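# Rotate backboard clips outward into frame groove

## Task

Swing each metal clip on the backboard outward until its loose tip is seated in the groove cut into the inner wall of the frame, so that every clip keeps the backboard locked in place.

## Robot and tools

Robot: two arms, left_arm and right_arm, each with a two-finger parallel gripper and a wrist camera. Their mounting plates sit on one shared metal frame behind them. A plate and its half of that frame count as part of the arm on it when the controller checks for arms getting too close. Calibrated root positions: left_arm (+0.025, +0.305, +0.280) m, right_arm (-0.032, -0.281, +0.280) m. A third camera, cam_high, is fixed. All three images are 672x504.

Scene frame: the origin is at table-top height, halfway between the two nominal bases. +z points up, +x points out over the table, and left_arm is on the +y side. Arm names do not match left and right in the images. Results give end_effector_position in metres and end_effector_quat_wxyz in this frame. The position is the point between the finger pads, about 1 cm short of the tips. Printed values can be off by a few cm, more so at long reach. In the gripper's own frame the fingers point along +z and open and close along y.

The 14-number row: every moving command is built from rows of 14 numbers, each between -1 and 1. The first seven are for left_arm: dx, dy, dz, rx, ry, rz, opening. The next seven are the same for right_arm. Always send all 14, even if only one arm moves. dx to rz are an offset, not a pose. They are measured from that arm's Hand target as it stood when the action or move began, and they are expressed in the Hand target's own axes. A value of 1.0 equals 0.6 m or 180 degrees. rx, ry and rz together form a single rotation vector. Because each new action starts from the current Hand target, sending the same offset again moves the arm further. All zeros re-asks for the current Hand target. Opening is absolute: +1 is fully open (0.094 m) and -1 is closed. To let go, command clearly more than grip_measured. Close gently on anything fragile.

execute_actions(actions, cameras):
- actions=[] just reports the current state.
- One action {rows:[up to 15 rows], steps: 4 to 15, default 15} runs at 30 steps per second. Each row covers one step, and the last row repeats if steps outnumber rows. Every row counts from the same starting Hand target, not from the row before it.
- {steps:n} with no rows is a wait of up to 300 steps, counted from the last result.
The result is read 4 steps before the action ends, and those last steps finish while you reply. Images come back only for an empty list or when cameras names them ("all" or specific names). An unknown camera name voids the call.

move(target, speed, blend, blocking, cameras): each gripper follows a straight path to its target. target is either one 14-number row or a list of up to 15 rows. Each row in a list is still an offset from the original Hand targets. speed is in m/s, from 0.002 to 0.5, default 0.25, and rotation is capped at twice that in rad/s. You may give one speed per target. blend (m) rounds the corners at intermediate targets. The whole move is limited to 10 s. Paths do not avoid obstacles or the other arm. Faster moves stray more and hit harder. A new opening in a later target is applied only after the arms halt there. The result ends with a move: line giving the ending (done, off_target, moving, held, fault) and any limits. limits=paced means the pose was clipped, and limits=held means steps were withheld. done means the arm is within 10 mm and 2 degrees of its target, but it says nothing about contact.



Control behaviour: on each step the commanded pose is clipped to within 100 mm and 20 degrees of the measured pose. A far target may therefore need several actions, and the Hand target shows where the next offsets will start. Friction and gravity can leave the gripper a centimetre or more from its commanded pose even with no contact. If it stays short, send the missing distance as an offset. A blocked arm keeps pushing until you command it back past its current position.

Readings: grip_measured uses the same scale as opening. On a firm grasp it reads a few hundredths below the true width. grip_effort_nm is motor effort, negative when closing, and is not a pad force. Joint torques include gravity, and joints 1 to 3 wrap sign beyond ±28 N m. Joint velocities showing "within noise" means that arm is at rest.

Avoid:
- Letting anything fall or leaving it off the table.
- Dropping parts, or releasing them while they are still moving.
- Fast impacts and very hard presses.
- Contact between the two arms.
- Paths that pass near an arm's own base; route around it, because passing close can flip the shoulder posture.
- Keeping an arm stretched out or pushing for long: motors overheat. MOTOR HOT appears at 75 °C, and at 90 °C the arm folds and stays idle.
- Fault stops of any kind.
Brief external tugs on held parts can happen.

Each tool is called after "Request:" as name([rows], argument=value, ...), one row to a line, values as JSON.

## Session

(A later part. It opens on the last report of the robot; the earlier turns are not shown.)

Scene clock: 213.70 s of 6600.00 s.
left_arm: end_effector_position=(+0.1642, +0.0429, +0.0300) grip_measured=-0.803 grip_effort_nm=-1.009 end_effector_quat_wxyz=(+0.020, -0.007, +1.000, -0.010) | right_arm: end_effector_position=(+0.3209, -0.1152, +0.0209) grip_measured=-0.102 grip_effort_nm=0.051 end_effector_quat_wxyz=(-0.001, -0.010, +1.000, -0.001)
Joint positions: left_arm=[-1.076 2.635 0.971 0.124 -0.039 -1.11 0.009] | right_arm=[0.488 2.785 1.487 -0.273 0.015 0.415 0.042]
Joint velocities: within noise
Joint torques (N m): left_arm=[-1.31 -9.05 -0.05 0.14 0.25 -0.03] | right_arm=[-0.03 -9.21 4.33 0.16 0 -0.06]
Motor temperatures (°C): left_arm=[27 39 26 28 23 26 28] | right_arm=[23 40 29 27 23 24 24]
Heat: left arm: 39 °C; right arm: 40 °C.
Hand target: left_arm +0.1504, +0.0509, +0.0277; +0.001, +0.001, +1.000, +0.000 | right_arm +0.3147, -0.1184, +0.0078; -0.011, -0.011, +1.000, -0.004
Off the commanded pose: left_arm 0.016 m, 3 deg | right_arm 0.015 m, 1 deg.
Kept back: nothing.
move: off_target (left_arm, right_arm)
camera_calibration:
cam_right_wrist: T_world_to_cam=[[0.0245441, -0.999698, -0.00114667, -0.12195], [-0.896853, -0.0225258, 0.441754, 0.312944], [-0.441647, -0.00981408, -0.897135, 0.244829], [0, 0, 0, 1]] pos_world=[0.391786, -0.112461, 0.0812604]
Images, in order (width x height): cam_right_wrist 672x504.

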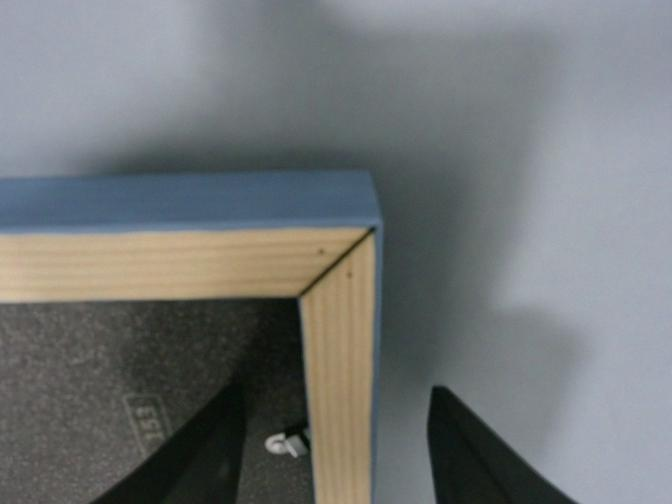

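Request:
move(target=[0,0,0,0,0,0,-0.9,0,0,0,0,0,0,-0.65], speed=0.08, cameras=[])

Request:
move(target=[0,0,0,0,0,0,-0.9,0,0,0,0,0,0,-0.73], speed=0.08, cameras=["cam_right_wrist"])

Request:
zoom_image(camera="cam_right_wrist", region=[220, 384, 340, 504])

Request:
move(target=[0,0,0,0,0,0,-0.9,0,0,0,0,0,0,-0.1], speed=0.08, cameras=["cam_right_wrist"])

Request:
zoom_image(camera="cam_right_wrist", region=[220, 384, 340, 504])

Scene clock: 214.73 s of 6600.00 s.
left_arm: end_effector_position=(+0.1642, +0.0429, +0.0300) grip_measured=-0.803 grip_effort_nm=-1.013 end_effector_quat_wxyz=(+0.020, -0.007, +1.000, -0.010) | right_arm: end_effector_position=(+0.3211, -0.1154, +0.0209) grip_measured=-0.648 grip_effort_nm=-0.125 end_effector_quat_wxyz=(-0.001, -0.010, +1.000, -0.001)
Joint positions: left_arm=[-1.076 2.635 0.971 0.124 -0.039 -1.11 0.009] | right_arm=[0.487 2.785 1.487 -0.273 0.015 0.414 0.017]
Joint velocities: within noise
Joint torques (N m): left_arm=[-1.29 -9.06 -0.03 0.14 0.25 -0.05] | right_arm=[0.12 -9.13 4.48 0.15 0.02 -0.05]
Motor temperatures (°C): left_arm=[27 39 26 28 23 26 28] | right_arm=[23 40 29 27 23 24 24]
Heat: left arm: 39 °C; right arm: 40 °C.
Hand target: left_arm +0.1504, +0.0509, +0.0277; +0.001, +0.001, +1.000, +0.000 | right_arm +0.3147, -0.1184, +0.0078; -0.011, -0.011, +1.000, -0.004
Off the commanded pose: left_arm 0.016 m, 3 deg | right_arm 0.015 m, 1 deg.
Kept back: nothing.
move: off_target (left_arm, right_arm)
No camera images: "cameras" was empty.

Scene clock: 215.43 s of 6600.00 s.
left_arm: end_effector_position=(+0.1642, +0.0429, +0.0300) grip_measured=-0.803 grip_effort_nm=-1.009 end_effector_quat_wxyz=(+0.020, -0.007, +1.000, -0.010) | right_arm: end_effector_position=(+0.3213, -0.1165, +0.0209) grip_measured=-0.723 grip_effort_nm=-0.403 end_effector_quat_wxyz=(-0.001, -0.014, +1.000, -0.003)
Joint positions: left_arm=[-1.076 2.635 0.971 0.124 -0.039 -1.11 0.009] | right_arm=[0.487 2.785 1.487 -0.274 0.019 0.405 0.013]
Joint velocities: within noise
Joint torques (N m): left_arm=[-1.31 -9.05 -0.06 0.13 0.25 -0.05] | right_arm=[-0.05 -9.29 4.3 0.19 -0.04 0.03]
Motor temperatures (°C): left_arm=[27 39 26 28 23 26 28] | right_arm=[23 40 29 27 23 24 24]
Heat: left arm: 39 °C; right arm: 40 °C.
Hand target: left_arm +0.1504, +0.0509, +0.0277; +0.001, +0.001, +1.000, +0.000 | right_arm +0.3147, -0.1184, +0.0078; -0.011, -0.011, +1.000, -0.004
Off the commanded pose: left_arm 0.016 m, 3 deg | right_arm 0.015 m, 1 deg.
Kept back: nothing.
move: off_target (left_arm, right_arm)
camera_calibration:
cam_right_wrist: T_world_to_cam=[[0.0321967, -0.999477, 0.00300099, -0.12578], [-0.897109, -0.0275751, 0.440949, 0.312778], [-0.440636, -0.0168893, -0.897527, 0.243844], [0, 0, 0, 1]] pos_world=[0.392091, -0.112971, 0.0813149]
Images, in order (width x height): cam_right_wrist 672x504.

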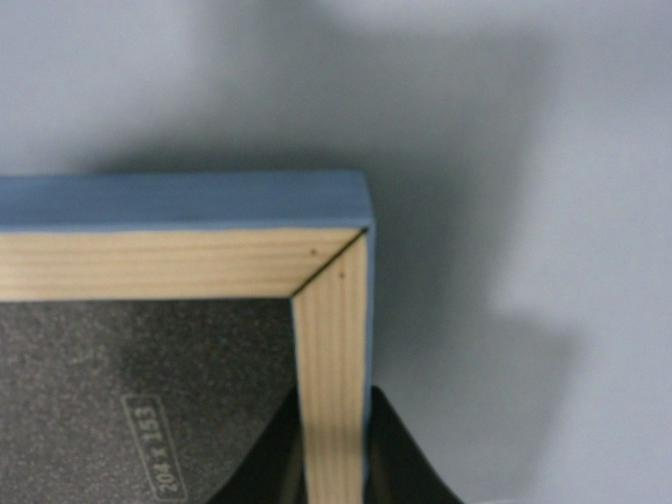

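Scaled by 4.200 from the camera's 672x504 image, which has a finer 960x720 frame.

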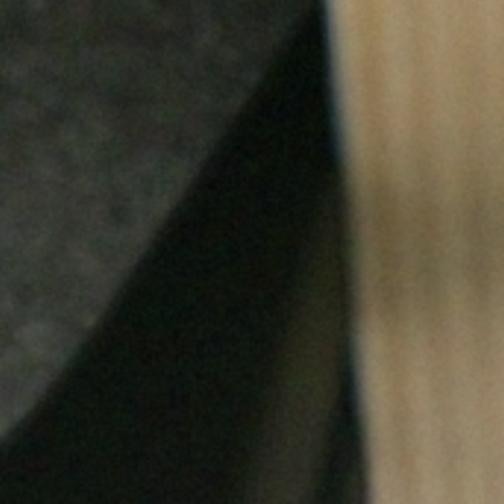

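Scene clock: 216.13 s of 6600.00 s.
left_arm: end_effector_position=(+0.1642, +0.0429, +0.0300) grip_measured=-0.803 grip_effort_nm=-1.009 end_effector_quat_wxyz=(+0.020, -0.007, +1.000, -0.010) | right_arm: end_effector_position=(+0.3213, -0.1165, +0.0209) grip_measured=-0.102 grip_effort_nm=0.051 end_effector_quat_wxyz=(-0.001, -0.014, +1.000, -0.003)
Joint positions: left_arm=[-1.076 2.635 0.971 0.124 -0.039 -1.11 0.009] | right_arm=[0.487 2.785 1.487 -0.274 0.019 0.406 0.042]
Joint velocities: within noise
Joint torques (N m): left_arm=[-1.29 -9.06 -0.05 0.14 0.25 -0.05] | right_arm=[0.21 -9.16 4.42 0.17 -0.05 0.06]
Motor temperatures (°C): left_arm=[27 39 26 28 23 26 28] | right_arm=[23 40 29 27 23 24 24]
Heat: left arm: 39 °C; right arm: 40 °C.
Hand target: left_arm +0.1504, +0.0509, +0.0277; +0.001, +0.001, +1.000, +0.000 | right_arm +0.3147, -0.1184, +0.0078; -0.011, -0.011, +1.000, -0.004
Off the commanded pose: left_arm 0.016 m, 3 deg | right_arm 0.015 m, 1 deg.
Kept back: nothing.
move: off_target (left_arm, right_arm)
camera_calibration:
cam_right_wrist: T_world_to_cam=[[0.0314342, -0.999501, 0.00300246, -0.125537], [-0.897132, -0.0268901, 0.440944, 0.312865], [-0.440644, -0.0165543, -0.897529, 0.243885], [0, 0, 0, 1]] pos_world=[0.392094, -0.113025, 0.0813153]
Images, in order (width x height): cam_right_wrist 672x504.

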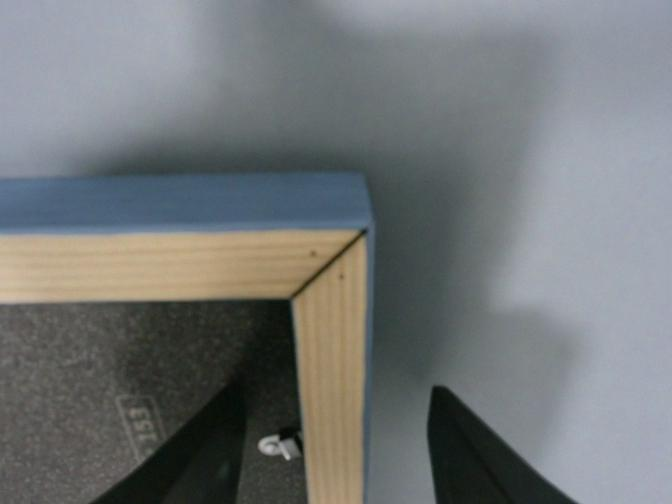

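Scaled by 4.200 from the camera's 672x504 image, which has a finer 960x720 frame.

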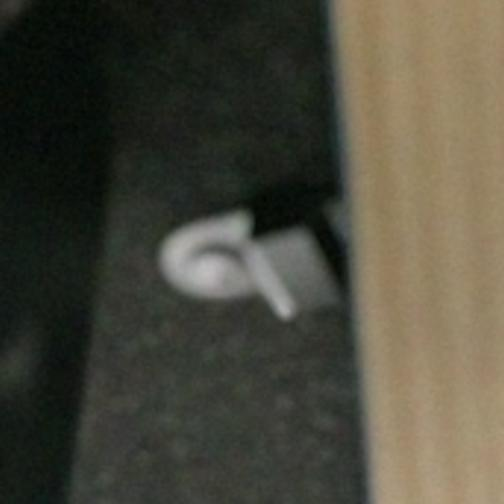

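Request:
move([
  [0,0,0,0,0,0,-0.9,0,0,-0.045,0,0,0,-0.1],
  [0,0,0,0,0,0,-0.9,0.003,0,-0.045,0,0,0,-0.1],
  [0,0,0,0,0,0,-0.9,0.003,0,0,0,0,0,-0.1],
], speed=0.08, cameras=["cam_right_wrist"])

Request:
zoom_image(camera="cam_right_wrist", region=[220, 384, 340, 504])

Request:
move(target=[0,0,0,0,0,0,-0.9,0,0,0,0,0,0,-0.62], speed=0.08, cameras=["cam_right_wrist"])

Request:
zoom_image(camera="cam_right_wrist", region=[220, 384, 340, 504])

Request:
move(target=[0,0,0,0,0,0,-0.9,0,0,0,0,0,0,-0.1], speed=0.08, cameras=["cam_right_wrist"])

Request:
zoom_image(camera="cam_right_wrist", region=[220, 384, 340, 504])

Scene clock: 217.60 s of 6600.00 s.
left_arm: end_effector_position=(+0.1642, +0.0429, +0.0300) grip_measured=-0.803 grip_effort_nm=-1.004 end_effector_quat_wxyz=(+0.020, -0.007, +1.000, -0.010) | right_arm: end_effector_position=(+0.3174, -0.1182, +0.0212) grip_measured=-0.102 grip_effort_nm=0.042 end_effector_quat_wxyz=(-0.005, -0.013, +1.000, -0.005)
Joint positions: left_arm=[-1.076 2.635 0.971 0.124 -0.039 -1.11 0.009] | right_arm=[0.487 2.78 1.476 -0.277 0.018 0.408 0.042]
Joint velocities: within noise
Joint torques (N m): left_arm=[-1.33 -9.05 -0.03 0.13 0.25 -0.03] | right_arm=[0.1 -8.88 4.53 0.23 -0.05 0.08]
Motor temperatures (°C): left_arm=[27 39 26 28 23 26 28] | right_arm=[23 40 29 27 23 24 24]
Heat: left arm: 39 °C; right arm: 40 °C.
Hand target: left_arm +0.1504, +0.0509, +0.0277; +0.001, +0.001, +1.000, +0.000 | right_arm +0.3131, -0.1183, +0.0080; -0.010, -0.011, +1.000, -0.004
Off the commanded pose: left_arm 0.016 m, 3 deg | right_arm 0.014 m, 1 deg.
Kept back: nothing.
move: off_target (left_arm, right_arm)
camera_calibration:
cam_right_wrist: T_world_to_cam=[[0.0296926, -0.999539, 0.00640144, -0.126656], [-0.893262, -0.0236605, 0.448913, 0.308182], [-0.448555, -0.0190476, -0.893552, 0.244614], [0, 0, 0, 1]] pos_world=[0.388771, -0.114646, 0.0810396]
Images, in order (width x height): cam_right_wrist 672x504.

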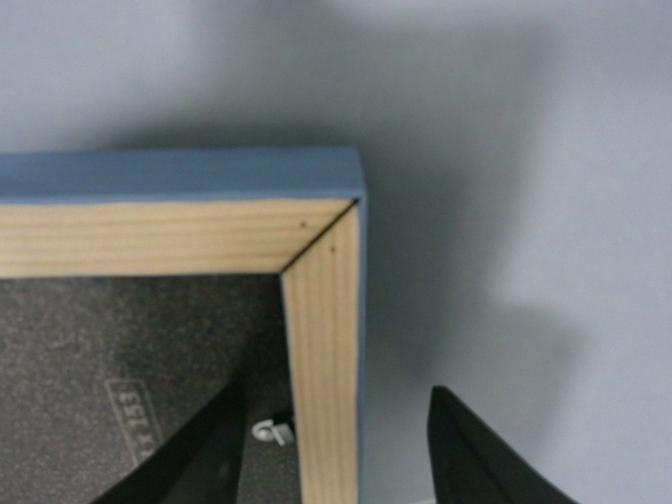

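Scaled by 4.200 from the camera's 672x504 image, which has a finer 960x720 frame.

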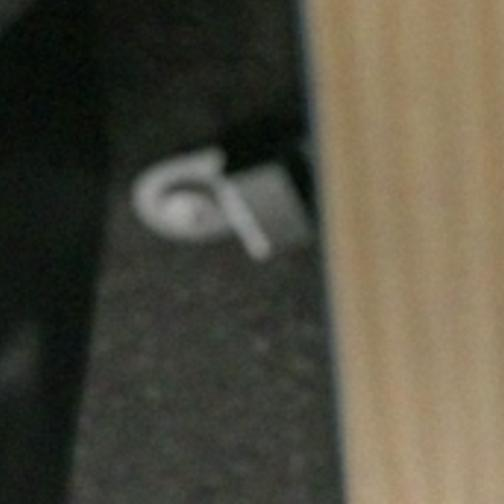

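Scene clock: 218.30 s of 6600.00 s.
left_arm: end_effector_position=(+0.1639, +0.0425, +0.0300) grip_measured=-0.803 grip_effort_nm=-1.009 end_effector_quat_wxyz=(+0.019, -0.007, +1.000, -0.011) | right_arm: end_effector_position=(+0.3177, -0.1163, +0.0209) grip_measured=-0.617 grip_effort_nm=-0.188 end_effector_quat_wxyz=(-0.005, -0.012, +1.000, +0.000)
Joint positions: left_arm=[-1.077 2.635 0.971 0.125 -0.037 -1.11 0.009] | right_arm=[0.487 2.781 1.476 -0.272 0.01 0.409 0.018]
Joint velocities: within noise
Joint torques (N m): left_arm=[-1.28 -9.05 -0.03 0.12 0.23 -0.04] | right_arm=[0.1 -9.28 4.63 0.21 0.03 0.02]
Motor temperatures (°C): left_arm=[27 39 26 28 23 26 28] | right_arm=[23 40 29 27 23 24 24]
Heat: left arm: 39 °C; right arm: 40 °C.
Hand target: left_arm +0.1503, +0.0509, +0.0277; +0.001, +0.001, +1.000, +0.000 | right_arm +0.3130, -0.1183, +0.0079; -0.010, -0.011, +1.000, -0.004
Off the commanded pose: left_arm 0.016 m, 3 deg | right_arm 0.014 m, 1 deg.
Kept back: nothing.
move: off_target (left_arm, right_arm)
camera_calibration:
cam_right_wrist: T_world_to_cam=[[0.0291473, -0.999569, -0.00346029, -0.124427], [-0.893487, -0.0276056, 0.448239, 0.308241], [-0.448141, -0.00997321, -0.893907, 0.245444], [0, 0, 0, 1]] pos_world=[0.38903, -0.113417, 0.0808083]
Images, in order (width x height): cam_right_wrist 672x504.

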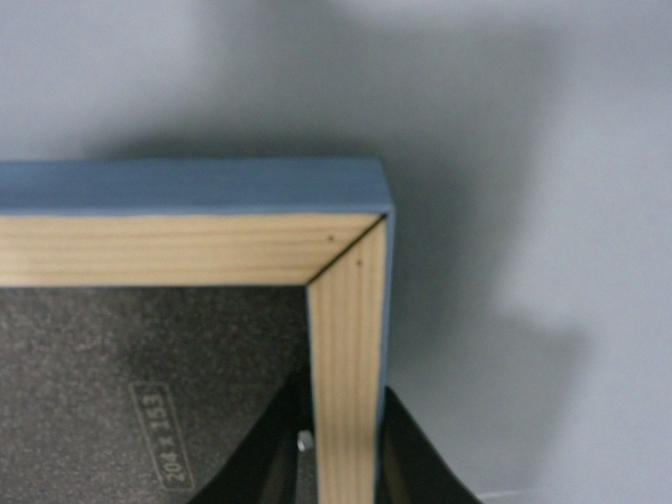

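Scaled by 4.200 from the camera's 672x504 image, which has a finer 960x720 frame.

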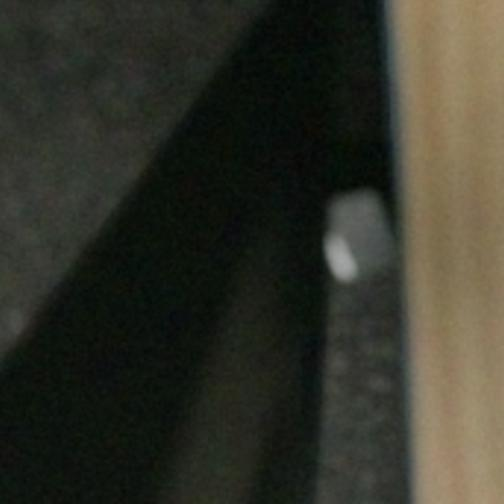

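Scene clock: 219.00 s of 6600.00 s.
left_arm: end_effector_position=(+0.1639, +0.0425, +0.0300) grip_measured=-0.803 grip_effort_nm=-1.004 end_effector_quat_wxyz=(+0.019, -0.007, +1.000, -0.011) | right_arm: end_effector_position=(+0.3178, -0.1162, +0.0209) grip_measured=-0.102 grip_effort_nm=0.042 end_effector_quat_wxyz=(-0.005, -0.012, +1.000, +0.000)
Joint positions: left_arm=[-1.077 2.635 0.971 0.125 -0.037 -1.11 0.009] | right_arm=[0.487 2.781 1.476 -0.271 0.009 0.409 0.042]
Joint velocities: within noise
Joint torques (N m): left_arm=[-1.25 -9.06 -0.05 0.14 0.23 -0.04] | right_arm=[0.12 -9.1 4.57 0.19 0.09 0.05]
Motor temperatures (°C): left_arm=[27 39 26 28 23 26 28] | right_arm=[23 40 29 27 23 24 24]
Heat: left arm: 39 °C; right arm: 40 °C.
Hand target: left_arm +0.1503, +0.0509, +0.0277; +0.001, +0.001, +1.000, +0.000 | right_arm +0.3130, -0.1184, +0.0079; -0.010, -0.011, +1.000, -0.004
Off the commanded pose: left_arm 0.016 m, 3 deg | right_arm 0.014 m, 1 deg.
Kept back: nothing.
move: off_target (left_arm, right_arm)
camera_calibration:
cam_right_wrist: T_world_to_cam=[[0.0287544, -0.999578, -0.00410738, -0.124153], [-0.893737, -0.0275495, 0.447745, 0.30847], [-0.447669, -0.00920372, -0.894152, 0.245453], [0, 0, 0, 1]] pos_world=[0.389142, -0.113343, 0.0808466]
Images, in order (width x height): cam_right_wrist 672x504.

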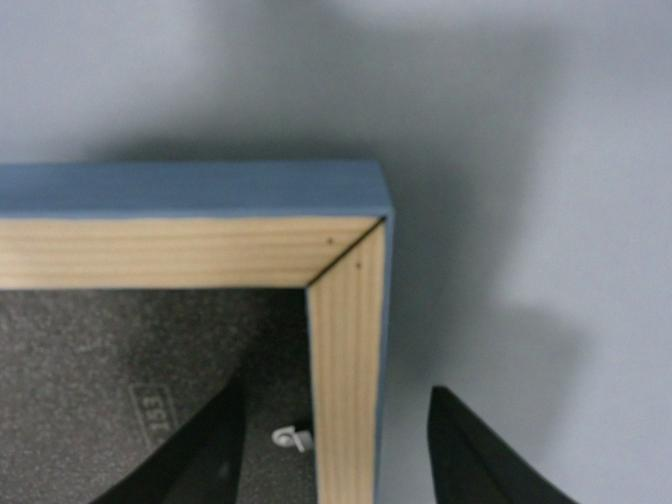

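Scaled by 4.200 from the camera's 672x504 image, which has a finer 960x720 frame.

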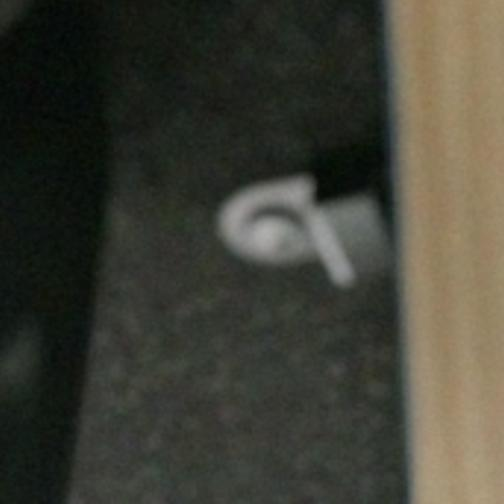

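Request:
move(target=[0,0,0,0,0,0,-0.9,0,0,0,0,0,0,-0.62], speed=0.08, cameras=[])

Request:
move(target=[0,0,0,0,0,0,-0.9,0,0,0,0,0,0,-0.67], speed=0.08, cameras=[])

Request:
move(target=[0,0,0,0,0,0,-0.9,0,0,0,0,0,0,-0.1], speed=0.08, cameras=["cam_right_wrist"])

Request:
zoom_image(camera="cam_right_wrist", region=[220, 384, 340, 504])

Scene clock: 220.07 s of 6600.00 s.
left_arm: end_effector_position=(+0.1639, +0.0425, +0.0300) grip_measured=-0.803 grip_effort_nm=-1.004 end_effector_quat_wxyz=(+0.019, -0.007, +1.000, -0.011) | right_arm: end_effector_position=(+0.3181, -0.1160, +0.0209) grip_measured=-0.617 grip_effort_nm=-0.173 end_effector_quat_wxyz=(-0.004, -0.012, +1.000, +0.000)
Joint positions: left_arm=[-1.077 2.635 0.971 0.125 -0.037 -1.11 0.009] | right_arm=[0.487 2.781 1.476 -0.27 0.009 0.409 0.018]
Joint velocities: within noise
Joint torques (N m): left_arm=[-1.26 -9.05 -0.05 0.13 0.24 -0.05] | right_arm=[0.18 -9.05 4.57 0.19 0.06 0.02]
Motor temperatures (°C): left_arm=[27 39 26 28 23 26 28] | right_arm=[23 40 29 27 23 24 24]
Heat: left arm: 39 °C; right arm: 40 °C.
Hand target: left_arm +0.1503, +0.0509, +0.0277; +0.001, +0.001, +1.000, +0.000 | right_arm +0.3130, -0.1184, +0.0079; -0.010, -0.011, +1.000, -0.004
Off the commanded pose: left_arm 0.016 m, 3 deg | right_arm 0.014 m, 1 deg.
Kept back: nothing.
move: off_target (left_arm, right_arm)
No camera images: "cameras" was empty.

Scene clock: 220.77 s of 6600.00 s.
left_arm: end_effector_position=(+0.1639, +0.0425, +0.0300) grip_measured=-0.803 grip_effort_nm=-1.009 end_effector_quat_wxyz=(+0.019, -0.007, +1.000, -0.011) | right_arm: end_effector_position=(+0.3183, -0.1169, +0.0209) grip_measured=-0.668 grip_effort_nm=-0.134 end_effector_quat_wxyz=(-0.004, -0.012, +1.000, -0.002)
Joint positions: left_arm=[-1.077 2.635 0.971 0.125 -0.037 -1.11 0.009] | right_arm=[0.487 2.781 1.476 -0.271 0.014 0.409 0.016]
Joint velocities: within noise
Joint torques (N m): left_arm=[-1.29 -9.06 -0.02 0.13 0.24 -0.04] | right_arm=[0.16 -9.05 4.56 0.17 0.02 0.05]
Motor temperatures (°C): left_arm=[27 39 26 28 23 26 28] | right_arm=[23 40 29 27 23 24 24]
Heat: left arm: 39 °C; right arm: 40 °C.
Hand target: left_arm +0.1503, +0.0509, +0.0277; +0.001, +0.001, +1.000, +0.000 | right_arm +0.3130, -0.1184, +0.0079; -0.010, -0.011, +1.000, -0.004
Off the commanded pose: left_arm 0.016 m, 3 deg | right_arm 0.014 m, 1 deg.
Kept back: nothing.
move: off_target (left_arm, right_arm)
No camera images: "cameras" was empty.

Scene clock: 221.47 s of 6600.00 s.
left_arm: end_effector_position=(+0.1639, +0.0425, +0.0300) grip_measured=-0.803 grip_effort_nm=-1.009 end_effector_quat_wxyz=(+0.019, -0.007, +1.000, -0.011) | right_arm: end_effector_position=(+0.3184, -0.1169, +0.0209) grip_measured=-0.102 grip_effort_nm=0.056 end_effector_quat_wxyz=(-0.003, -0.012, +1.000, -0.002)
Joint positions: left_arm=[-1.077 2.635 0.971 0.125 -0.037 -1.11 0.009] | right_arm=[0.487 2.781 1.476 -0.27 0.014 0.409 0.042]
Joint velocities: within noise
Joint torques (N m): left_arm=[-1.26 -9.05 -0.05 0.13 0.23 -0.04] | right_arm=[0.34 -9.07 4.56 0.19 0.03 0.01]
Motor temperatures (°C): left_arm=[27 39 26 28 23 26 28] | right_arm=[23 40 29 27 23 24 24]
Heat: left arm: 39 °C; right arm: 40 °C.
Hand target: left_arm +0.1503, +0.0509, +0.0277; +0.001, +0.001, +1.000, +0.000 | right_arm +0.3130, -0.1184, +0.0079; -0.010, -0.011, +1.000, -0.004
Off the commanded pose: left_arm 0.016 m, 3 deg | right_arm 0.014 m, 1 deg.
Kept back: nothing.
move: off_target (left_arm, right_arm)
camera_calibration:
cam_right_wrist: T_world_to_cam=[[0.0287906, -0.999585, 0.000150833, -0.124992], [-0.894975, -0.0257103, 0.445374, 0.309596], [-0.445186, -0.0129576, -0.895344, 0.244482], [0, 0, 0, 1]] pos_world=[0.389519, -0.113813, 0.0810287]
Images, in order (width x height): cam_right_wrist 672x504.

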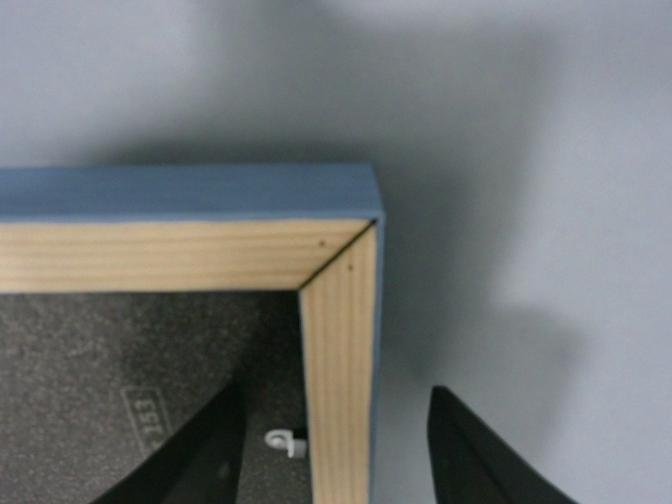

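Scaled by 4.200 from the camera's 672x504 image, which has a finer 960x720 frame.

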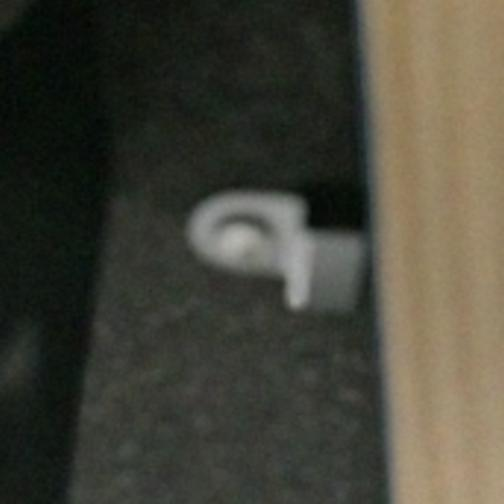

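Request:
move([
  [0,0,0,0,0,0,-0.9,0,0,-0.08,0,0,0,0.2],
  [0,0,0,0,0,0,-0.9,0.172,0,-0.08,0,0,0,0.2],
], speed=[0.1,0.15])

Scene clock: 223.70 s of 6600.00 s.
left_arm: end_effector_position=(+0.1639, +0.0425, +0.0300) grip_measured=-0.803 grip_effort_nm=-1.009 end_effector_quat_wxyz=(+0.019, -0.007, +1.000, -0.011) | right_arm: end_effector_position=(+0.2045, -0.1258, +0.0523) grip_measured=+0.198 grip_effort_nm=0.046 end_effector_quat_wxyz=(-0.023, -0.013, +1.000, -0.013)
Joint positions: left_arm=[-1.077 2.635 0.971 0.125 -0.037 -1.11 0.009] | right_arm=[0.627 2.546 0.967 -0.043 0.012 0.549 0.056]
Joint velocities: within noise
Joint torques (N m): left_arm=[-1.28 -9.05 -0.05 0.13 0.24 -0.05] | right_arm=[0.42 -11.54 1.26 0.14 -0.03 0.06]
Motor temperatures (°C): left_arm=[27 39 26 28 23 26 28] | right_arm=[23 40 29 27 23 24 24]
Heat: left arm: 39 °C; right arm: 40 °C.
Hand target: left_arm +0.1503, +0.0509, +0.0277; +0.001, +0.001, +1.000, +0.000 | right_arm +0.2108, -0.1202, +0.0581; -0.010, -0.011, +1.000, -0.004
Off the commanded pose: left_arm 0.016 m, 3 deg | right_arm 0.010 m, 2 deg.
Kept back: nothing.
move: off_target (left_arm)
camera_calibration:
cam_left_wrist: T_world_to_cam=[[0.015872, -0.999433, 0.0297023, 0.0399093], [-0.926329, -0.00351589, 0.376698, 0.183309], [-0.37638, -0.0334931, -0.92586, 0.174477], [0, 0, 0, 1]] pos_world=[0.234841, 0.046375, 0.0913034]
cam_right_wrist: T_world_to_cam=[[0.0305743, -0.999283, 0.0223093, -0.132072], [-0.87693, -0.0161069, 0.480347, 0.189172], [-0.479644, -0.03425, -0.876795, 0.225112], [0, 0, 0, 1]] pos_world=[0.277902, -0.12122, 0.109455]

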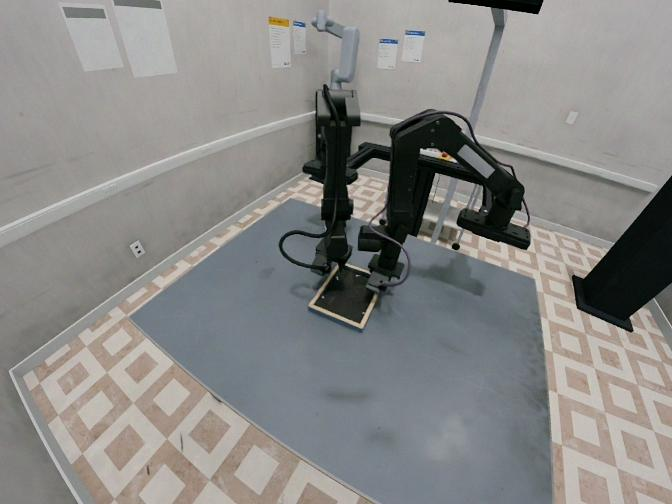

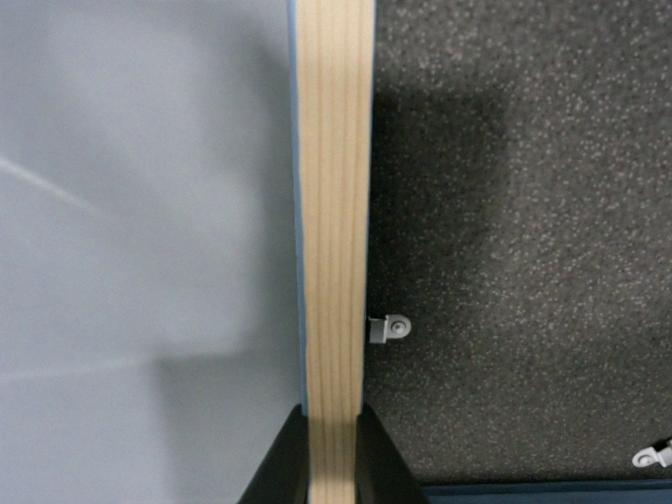

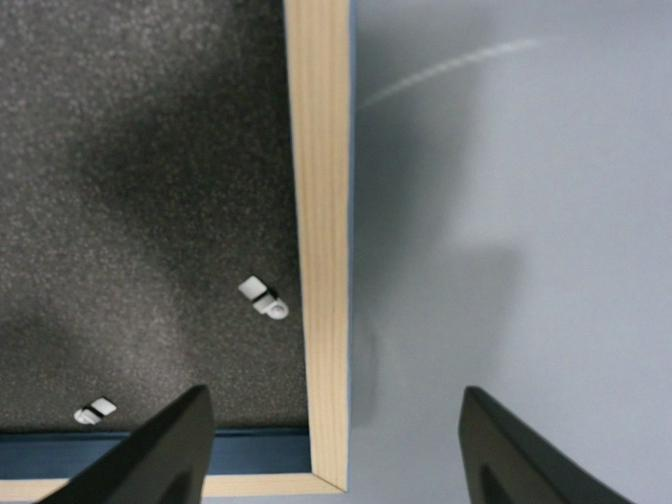

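Request:
move(target=[0,0,0,0,0,0,-0.9,-0.0047,-0.0038,0.055,0,0,0,0.2], speed=0.12, cameras=["cam_right_wrist"])

Scene clock: 225.83 s of 6600.00 s.
left_arm: end_effector_position=(+0.1639, +0.0425, +0.0300) grip_measured=-0.803 grip_effort_nm=-1.009 end_effector_quat_wxyz=(+0.019, -0.007, +1.000, -0.011) | right_arm: end_effector_position=(+0.2114, -0.1219, +0.0314) grip_measured=+0.198 grip_effort_nm=0.042 end_effector_quat_wxyz=(-0.011, -0.012, +1.000, -0.006)
Joint positions: left_arm=[-1.077 2.635 0.971 0.125 -0.037 -1.11 0.009] | right_arm=[0.625 2.628 1.006 0.027 0.012 0.548 0.056]
Joint velocities: within noise
Joint torques (N m): left_arm=[-1.25 -9.05 -0.05 0.13 0.23 -0.05] | right_arm=[-0.4 -8.02 2.81 0.22 -0.01 -0.11]
Motor temperatures (°C): left_arm=[27 39 26 28 23 26 28] | right_arm=[23 40 29 27 23 24 24]
Heat: left arm: 39 °C; right arm: 40 °C.
Hand target: left_arm +0.1503, +0.0509, +0.0277; +0.001, +0.001, +1.000, +0.000 | right_arm +0.2130, -0.1227, +0.0250; -0.010, -0.011, +1.000, -0.004
Off the commanded pose: left_arm 0.016 m, 3 deg | right_arm 0.007 m, 0 deg.
Kept back: nothing.
move: off_target (left_arm)
camera_calibration:
cam_right_wrist: T_world_to_cam=[[0.0279268, -0.99958, 0.0077093, -0.126973], [-0.888097, -0.0212708, 0.459164, 0.207677], [-0.458807, -0.0196696, -0.888318, 0.208011], [0, 0, 0, 1]] pos_world=[0.28342, -0.118411, 0.0904016]
Images, in order (width x height): cam_right_wrist 672x504.

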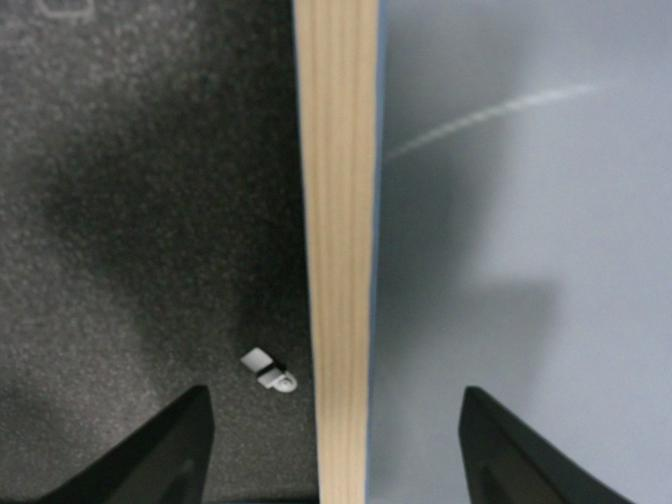

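Request:
move(target=[0,0,0,0,0,0,-0.9,-0.0025,0,0.028,0,0,0,0.2], speed=0.08, cameras=["cam_right_wrist"])

Request:
zoom_image(camera="cam_right_wrist", region=[200, 354, 350, 504])

Scene clock: 226.77 s of 6600.00 s.
left_arm: end_effector_position=(+0.1639, +0.0425, +0.0300) grip_measured=-0.803 grip_effort_nm=-1.004 end_effector_quat_wxyz=(+0.019, -0.007, +1.000, -0.011) | right_arm: end_effector_position=(+0.2154, -0.1196, +0.0192) grip_measured=+0.198 grip_effort_nm=0.042 end_effector_quat_wxyz=(-0.009, -0.013, +1.000, -0.003)
Joint positions: left_arm=[-1.077 2.635 0.971 0.125 -0.037 -1.11 0.009] | right_arm=[0.622 2.677 1.042 0.049 0.009 0.543 0.056]
Joint velocities: within noise
Joint torques (N m): left_arm=[-1.26 -9.05 -0.05 0.13 0.23 -0.05] | right_arm=[-0.43 -6.83 2.86 0.29 0.04 -0.06]
Motor temperatures (°C): left_arm=[27 39 26 28 23 26 28] | right_arm=[23 40 29 27 23 24 24]
Heat: left arm: 39 °C; right arm: 40 °C.
Hand target: left_arm +0.1503, +0.0509, +0.0277; +0.001, +0.001, +1.000, +0.000 | right_arm +0.2141, -0.1228, +0.0082; -0.011, -0.011, +1.000, -0.004
Off the commanded pose: left_arm 0.016 m, 3 deg | right_arm 0.011 m, 0 deg.
Kept back: nothing.
move: off_target (left_arm, right_arm)
camera_calibration:
cam_right_wrist: T_world_to_cam=[[0.0296492, -0.999559, 0.00141938, -0.124962], [-0.890297, -0.0257626, 0.454651, 0.216942], [-0.454414, -0.0147437, -0.890669, 0.198717], [0, 0, 0, 1]] pos_world=[0.287148, -0.116388, 0.078535]
Images, in order (width x height): cam_right_wrist 672x504.

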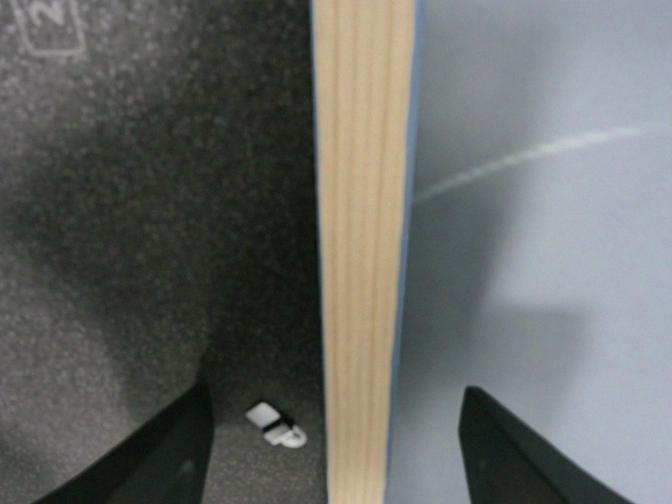

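Scaled by 3.360 from the camera's 672x504 image, which has a finer 960x720 frame.

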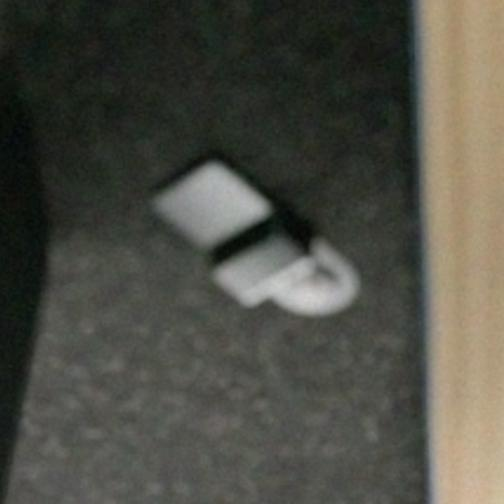

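Request:
move(target=[0,0,0,0,0,0,-0.9,0,0,0,0,0,0,-0.2], speed=0.08, cameras=[])

Request:
move(target=[0,0,0,0,0,0,-0.9,0,0,0,0,0,0,-0.4], speed=0.08, cameras=["cam_right_wrist"])

Request:
zoom_image(camera="cam_right_wrist", region=[200, 354, 350, 504])

Request:
move(target=[0,0,0,0,0,0,-0.9,0,0,0,0,0,0,-0.55], speed=0.08, cameras=["cam_right_wrist"])

Request:
zoom_image(camera="cam_right_wrist", region=[200, 354, 350, 504])

Scene clock: 227.77 s of 6600.00 s.
left_arm: end_effector_position=(+0.1639, +0.0425, +0.0300) grip_measured=-0.803 grip_effort_nm=-1.009 end_effector_quat_wxyz=(+0.019, -0.007, +1.000, -0.011) | right_arm: end_effector_position=(+0.2170, -0.1176, +0.0191) grip_measured=-0.198 grip_effort_nm=-0.120 end_effector_quat_wxyz=(-0.007, -0.013, +1.000, +0.001)
Joint positions: left_arm=[-1.077 2.635 0.971 0.125 -0.037 -1.11 0.009] | right_arm=[0.622 2.678 1.045 0.053 0.005 0.542 0.038]
Joint velocities: within noise
Joint torques (N m): left_arm=[-1.25 -9.05 -0.06 0.13 0.23 -0.04] | right_arm=[-0.53 -6.82 2.66 0.24 0.07 -0.01]
Motor temperatures (°C): left_arm=[27 39 26 28 23 26 28] | right_arm=[23 40 29 27 23 24 24]
Heat: left arm: 39 °C; right arm: 40 °C.
Hand target: left_arm +0.1503, +0.0509, +0.0277; +0.001, +0.001, +1.000, +0.000 | right_arm +0.2141, -0.1228, +0.0083; -0.010, -0.011, +1.000, -0.004
Off the commanded pose: left_arm 0.016 m, 3 deg | right_arm 0.012 m, 1 deg.
Kept back: nothing.
move: off_target (left_arm, right_arm)
No camera images: "cameras" was empty.

Scene clock: 228.47 s of 6600.00 s.
left_arm: end_effector_position=(+0.1639, +0.0425, +0.0300) grip_measured=-0.803 grip_effort_nm=-1.009 end_effector_quat_wxyz=(+0.019, -0.007, +1.000, -0.011) | right_arm: end_effector_position=(+0.2180, -0.1166, +0.0190) grip_measured=-0.398 grip_effort_nm=-0.139 end_effector_quat_wxyz=(-0.006, -0.012, +1.000, +0.004)
Joint positions: left_arm=[-1.077 2.635 0.971 0.125 -0.037 -1.11 0.009] | right_arm=[0.621 2.679 1.047 0.057 0.001 0.543 0.028]
Joint velocities: within noise
Joint torques (N m): left_arm=[-1.25 -9.05 -0.02 0.13 0.23 -0.05] | right_arm=[-0.46 -6.95 2.43 0.22 0.11 -0.02]
Motor temperatures (°C): left_arm=[27 39 26 28 23 26 28] | right_arm=[23 40 29 27 23 24 24]
Heat: left arm: 39 °C; right arm: 40 °C.
Hand target: left_arm +0.1503, +0.0509, +0.0277; +0.001, +0.001, +1.000, +0.000 | right_arm +0.2142, -0.1228, +0.0083; -0.010, -0.011, +1.000, -0.004
Off the commanded pose: left_arm 0.016 m, 3 deg | right_arm 0.013 m, 1 deg.
Kept back: nothing.
move: off_target (left_arm, right_arm)
camera_calibration:
cam_right_wrist: T_world_to_cam=[[0.028658, -0.999521, -0.0116493, -0.121535], [-0.892642, -0.0308349, 0.449711, 0.219424], [-0.449855, -0.0024891, -0.893098, 0.200298], [0, 0, 0, 1]] pos_world=[0.289454, -0.114212, 0.0787924]
Images, in order (width x height): cam_right_wrist 672x504.

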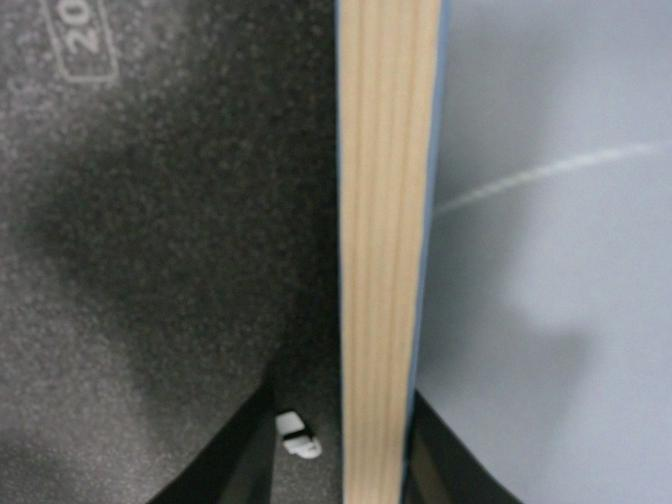

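Scaled by 3.360 from the camera's 672x504 image, which has a finer 960x720 frame.

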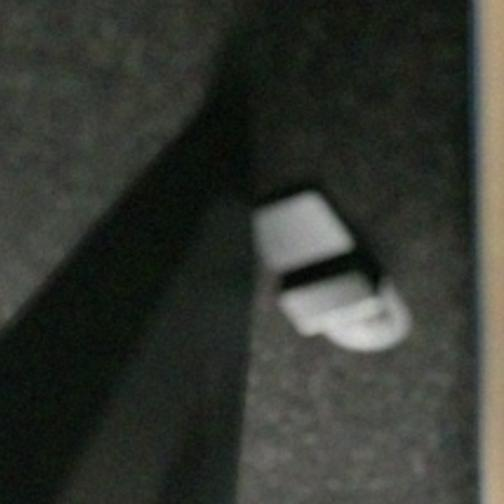

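Scene clock: 229.17 s of 6600.00 s.
left_arm: end_effector_position=(+0.1639, +0.0425, +0.0300) grip_measured=-0.803 grip_effort_nm=-1.009 end_effector_quat_wxyz=(+0.019, -0.007, +1.000, -0.011) | right_arm: end_effector_position=(+0.2185, -0.1195, +0.0190) grip_measured=-0.547 grip_effort_nm=-0.193 end_effector_quat_wxyz=(-0.006, -0.010, +1.000, -0.001)
Joint positions: left_arm=[-1.077 2.635 0.971 0.125 -0.037 -1.11 0.009] | right_arm=[0.616 2.679 1.047 0.052 0.009 0.543 0.021]
Joint velocities: within noise
Joint torques (N m): left_arm=[-1.28 -9.03 -0.03 0.13 0.24 -0.04] | right_arm=[-0.17 -6.9 2.43 0.26 0.06 -0.05]
Motor temperatures (°C): left_arm=[27 39 26 28 23 26 28] | right_arm=[23 40 29 27 23 24 24]
Heat: left arm: 39 °C; right arm: 40 °C.
Hand target: left_arm +0.1503, +0.0509, +0.0277; +0.001, +0.001, +1.000, +0.000 | right_arm +0.2142, -0.1229, +0.0083; -0.010, -0.011, +1.000, -0.004
Off the commanded pose: left_arm 0.016 m, 3 deg | right_arm 0.012 m, 1 deg.
Kept back: nothing.
move: off_target (left_arm, right_arm)
camera_calibration:
cam_right_wrist: T_world_to_cam=[[0.0245959, -0.999695, -0.00239021, -0.123732], [-0.892923, -0.023044, 0.44962, 0.220763], [-0.449538, -0.00892455, -0.893217, 0.199652], [0, 0, 0, 1]] pos_world=[0.289919, -0.116825, 0.0787771]
Images, in order (width x height): cam_right_wrist 672x504.

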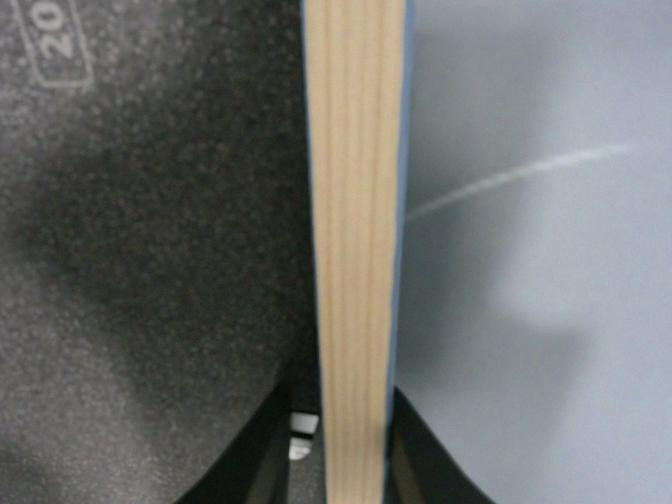

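Scaled by 3.360 from the camera's 672x504 image, which has a finer 960x720 frame.

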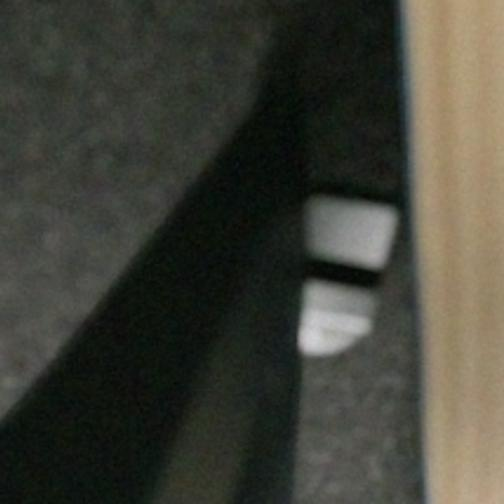

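Request:
move(target=[0,0,0,0,0,0,-0.9,0,0,0,0,0,0,-0.62], speed=0.08, cameras=["cam_right_wrist"])

Request:
zoom_image(camera="cam_right_wrist", region=[200, 354, 350, 504])

Request:
move(target=[0,0,0,0,0,0,-0.9,0,0,0,0,0,0,-0.1], speed=0.08, cameras=["cam_right_wrist"])

Request:
zoom_image(camera="cam_right_wrist", region=[200, 354, 350, 504])

Scene clock: 230.17 s of 6600.00 s.
left_arm: end_effector_position=(+0.1639, +0.0425, +0.0300) grip_measured=-0.803 grip_effort_nm=-1.009 end_effector_quat_wxyz=(+0.019, -0.007, +1.000, -0.011) | right_arm: end_effector_position=(+0.2185, -0.1209, +0.0190) grip_measured=-0.617 grip_effort_nm=-0.198 end_effector_quat_wxyz=(-0.006, -0.010, +1.000, -0.004)
Joint positions: left_arm=[-1.077 2.635 0.971 0.125 -0.037 -1.11 0.009] | right_arm=[0.615 2.679 1.047 0.049 0.014 0.543 0.018]
Joint velocities: within noise
Joint torques (N m): left_arm=[-1.26 -9.03 -0.05 0.13 0.24 -0.05] | right_arm=[0.09 -7.02 2.44 0.26 -0.01 -0.04]
Motor temperatures (°C): left_arm=[27 39 26 28 23 26 28] | right_arm=[23 40 29 27 23 24 24]
Heat: left arm: 39 °C; right arm: 40 °C.
Hand target: left_arm +0.1503, +0.0509, +0.0277; +0.001, +0.001, +1.000, +0.000 | right_arm +0.2142, -0.1228, +0.0083; -0.010, -0.011, +1.000, -0.004
Off the commanded pose: left_arm 0.016 m, 3 deg | right_arm 0.012 m, 1 deg.
Kept back: nothing.
move: off_target (left_arm, right_arm)
camera_calibration:
cam_right_wrist: T_world_to_cam=[[0.0235542, -0.999717, 0.00344103, -0.125059], [-0.892968, -0.0194912, 0.449698, 0.221176], [-0.449504, -0.013665, -0.893174, 0.199065], [0, 0, 0, 1]] pos_world=[0.289929, -0.117993, 0.0787677]
Images, in order (width x height): cam_right_wrist 672x504.

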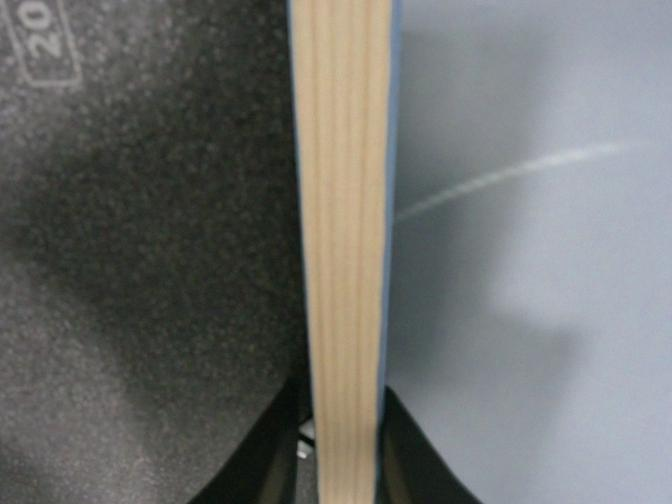

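Scaled by 3.360 from the camera's 672x504 image, which has a finer 960x720 frame.

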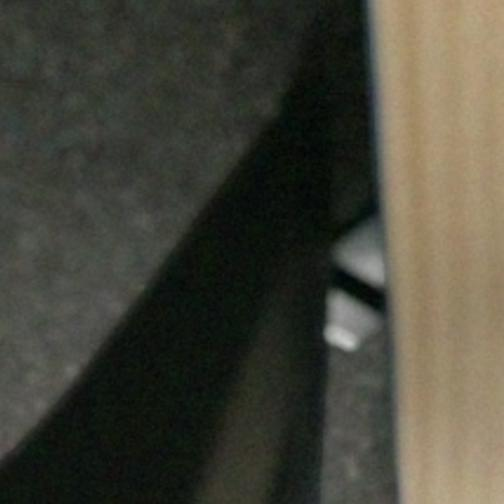

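Scene clock: 230.87 s of 6600.00 s.
left_arm: end_effector_position=(+0.1639, +0.0425, +0.0300) grip_measured=-0.803 grip_effort_nm=-1.004 end_effector_quat_wxyz=(+0.019, -0.007, +1.000, -0.011) | right_arm: end_effector_position=(+0.2186, -0.1211, +0.0190) grip_measured=-0.102 grip_effort_nm=0.066 end_effector_quat_wxyz=(-0.005, -0.010, +1.000, -0.004)
Joint positions: left_arm=[-1.077 2.635 0.971 0.125 -0.037 -1.11 0.009] | right_arm=[0.615 2.679 1.047 0.049 0.015 0.543 0.042]
Joint velocities: within noise
Joint torques (N m): left_arm=[-1.25 -9.06 -0.03 0.13 0.23 -0.05] | right_arm=[-0.09 -6.99 2.54 0.26 -0.04 -0.01]
Motor temperatures (°C): left_arm=[27 39 26 28 23 26 28] | right_arm=[23 39 29 27 23 24 24]
Heat: left arm: 39 °C; right arm: 39 °C.
Hand target: left_arm +0.1503, +0.0509, +0.0277; +0.001, +0.001, +1.000, +0.000 | right_arm +0.2142, -0.1228, +0.0083; -0.010, -0.011, +1.000, -0.004
Off the commanded pose: left_arm 0.016 m, 3 deg | right_arm 0.012 m, 1 deg.
Kept back: nothing.
move: off_target (left_arm, right_arm)
camera_calibration:
cam_right_wrist: T_world_to_cam=[[0.0235675, -0.999712, 0.00442338, -0.125256], [-0.893242, -0.0190701, 0.449172, 0.22139], [-0.448959, -0.014537, -0.893434, 0.198892], [0, 0, 0, 1]] pos_world=[0.290001, -0.118106, 0.0788085]
Images, in order (width x height): cam_right_wrist 672x504.

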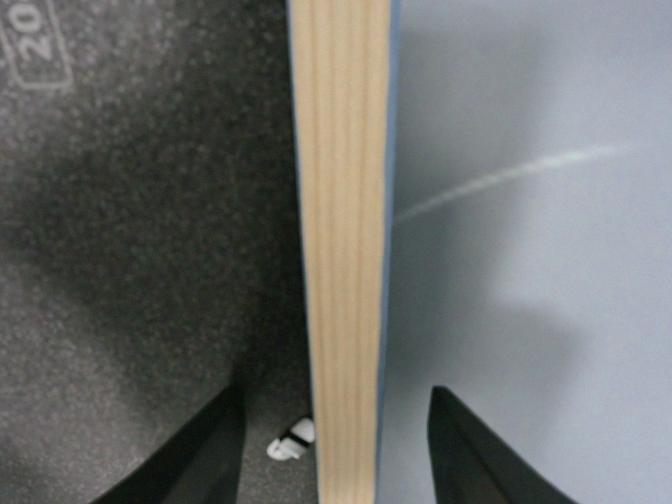

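Scaled by 3.360 from the camera's 672x504 image, which has a finer 960x720 frame.

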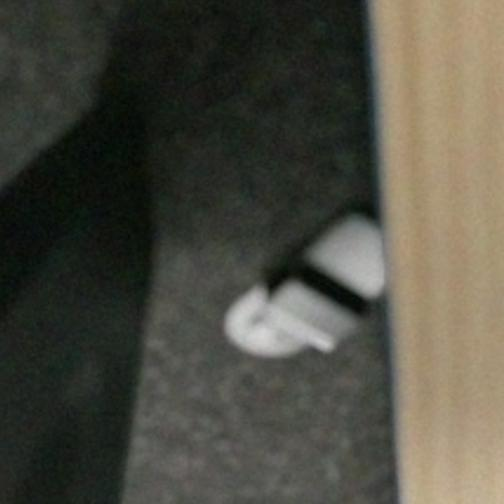

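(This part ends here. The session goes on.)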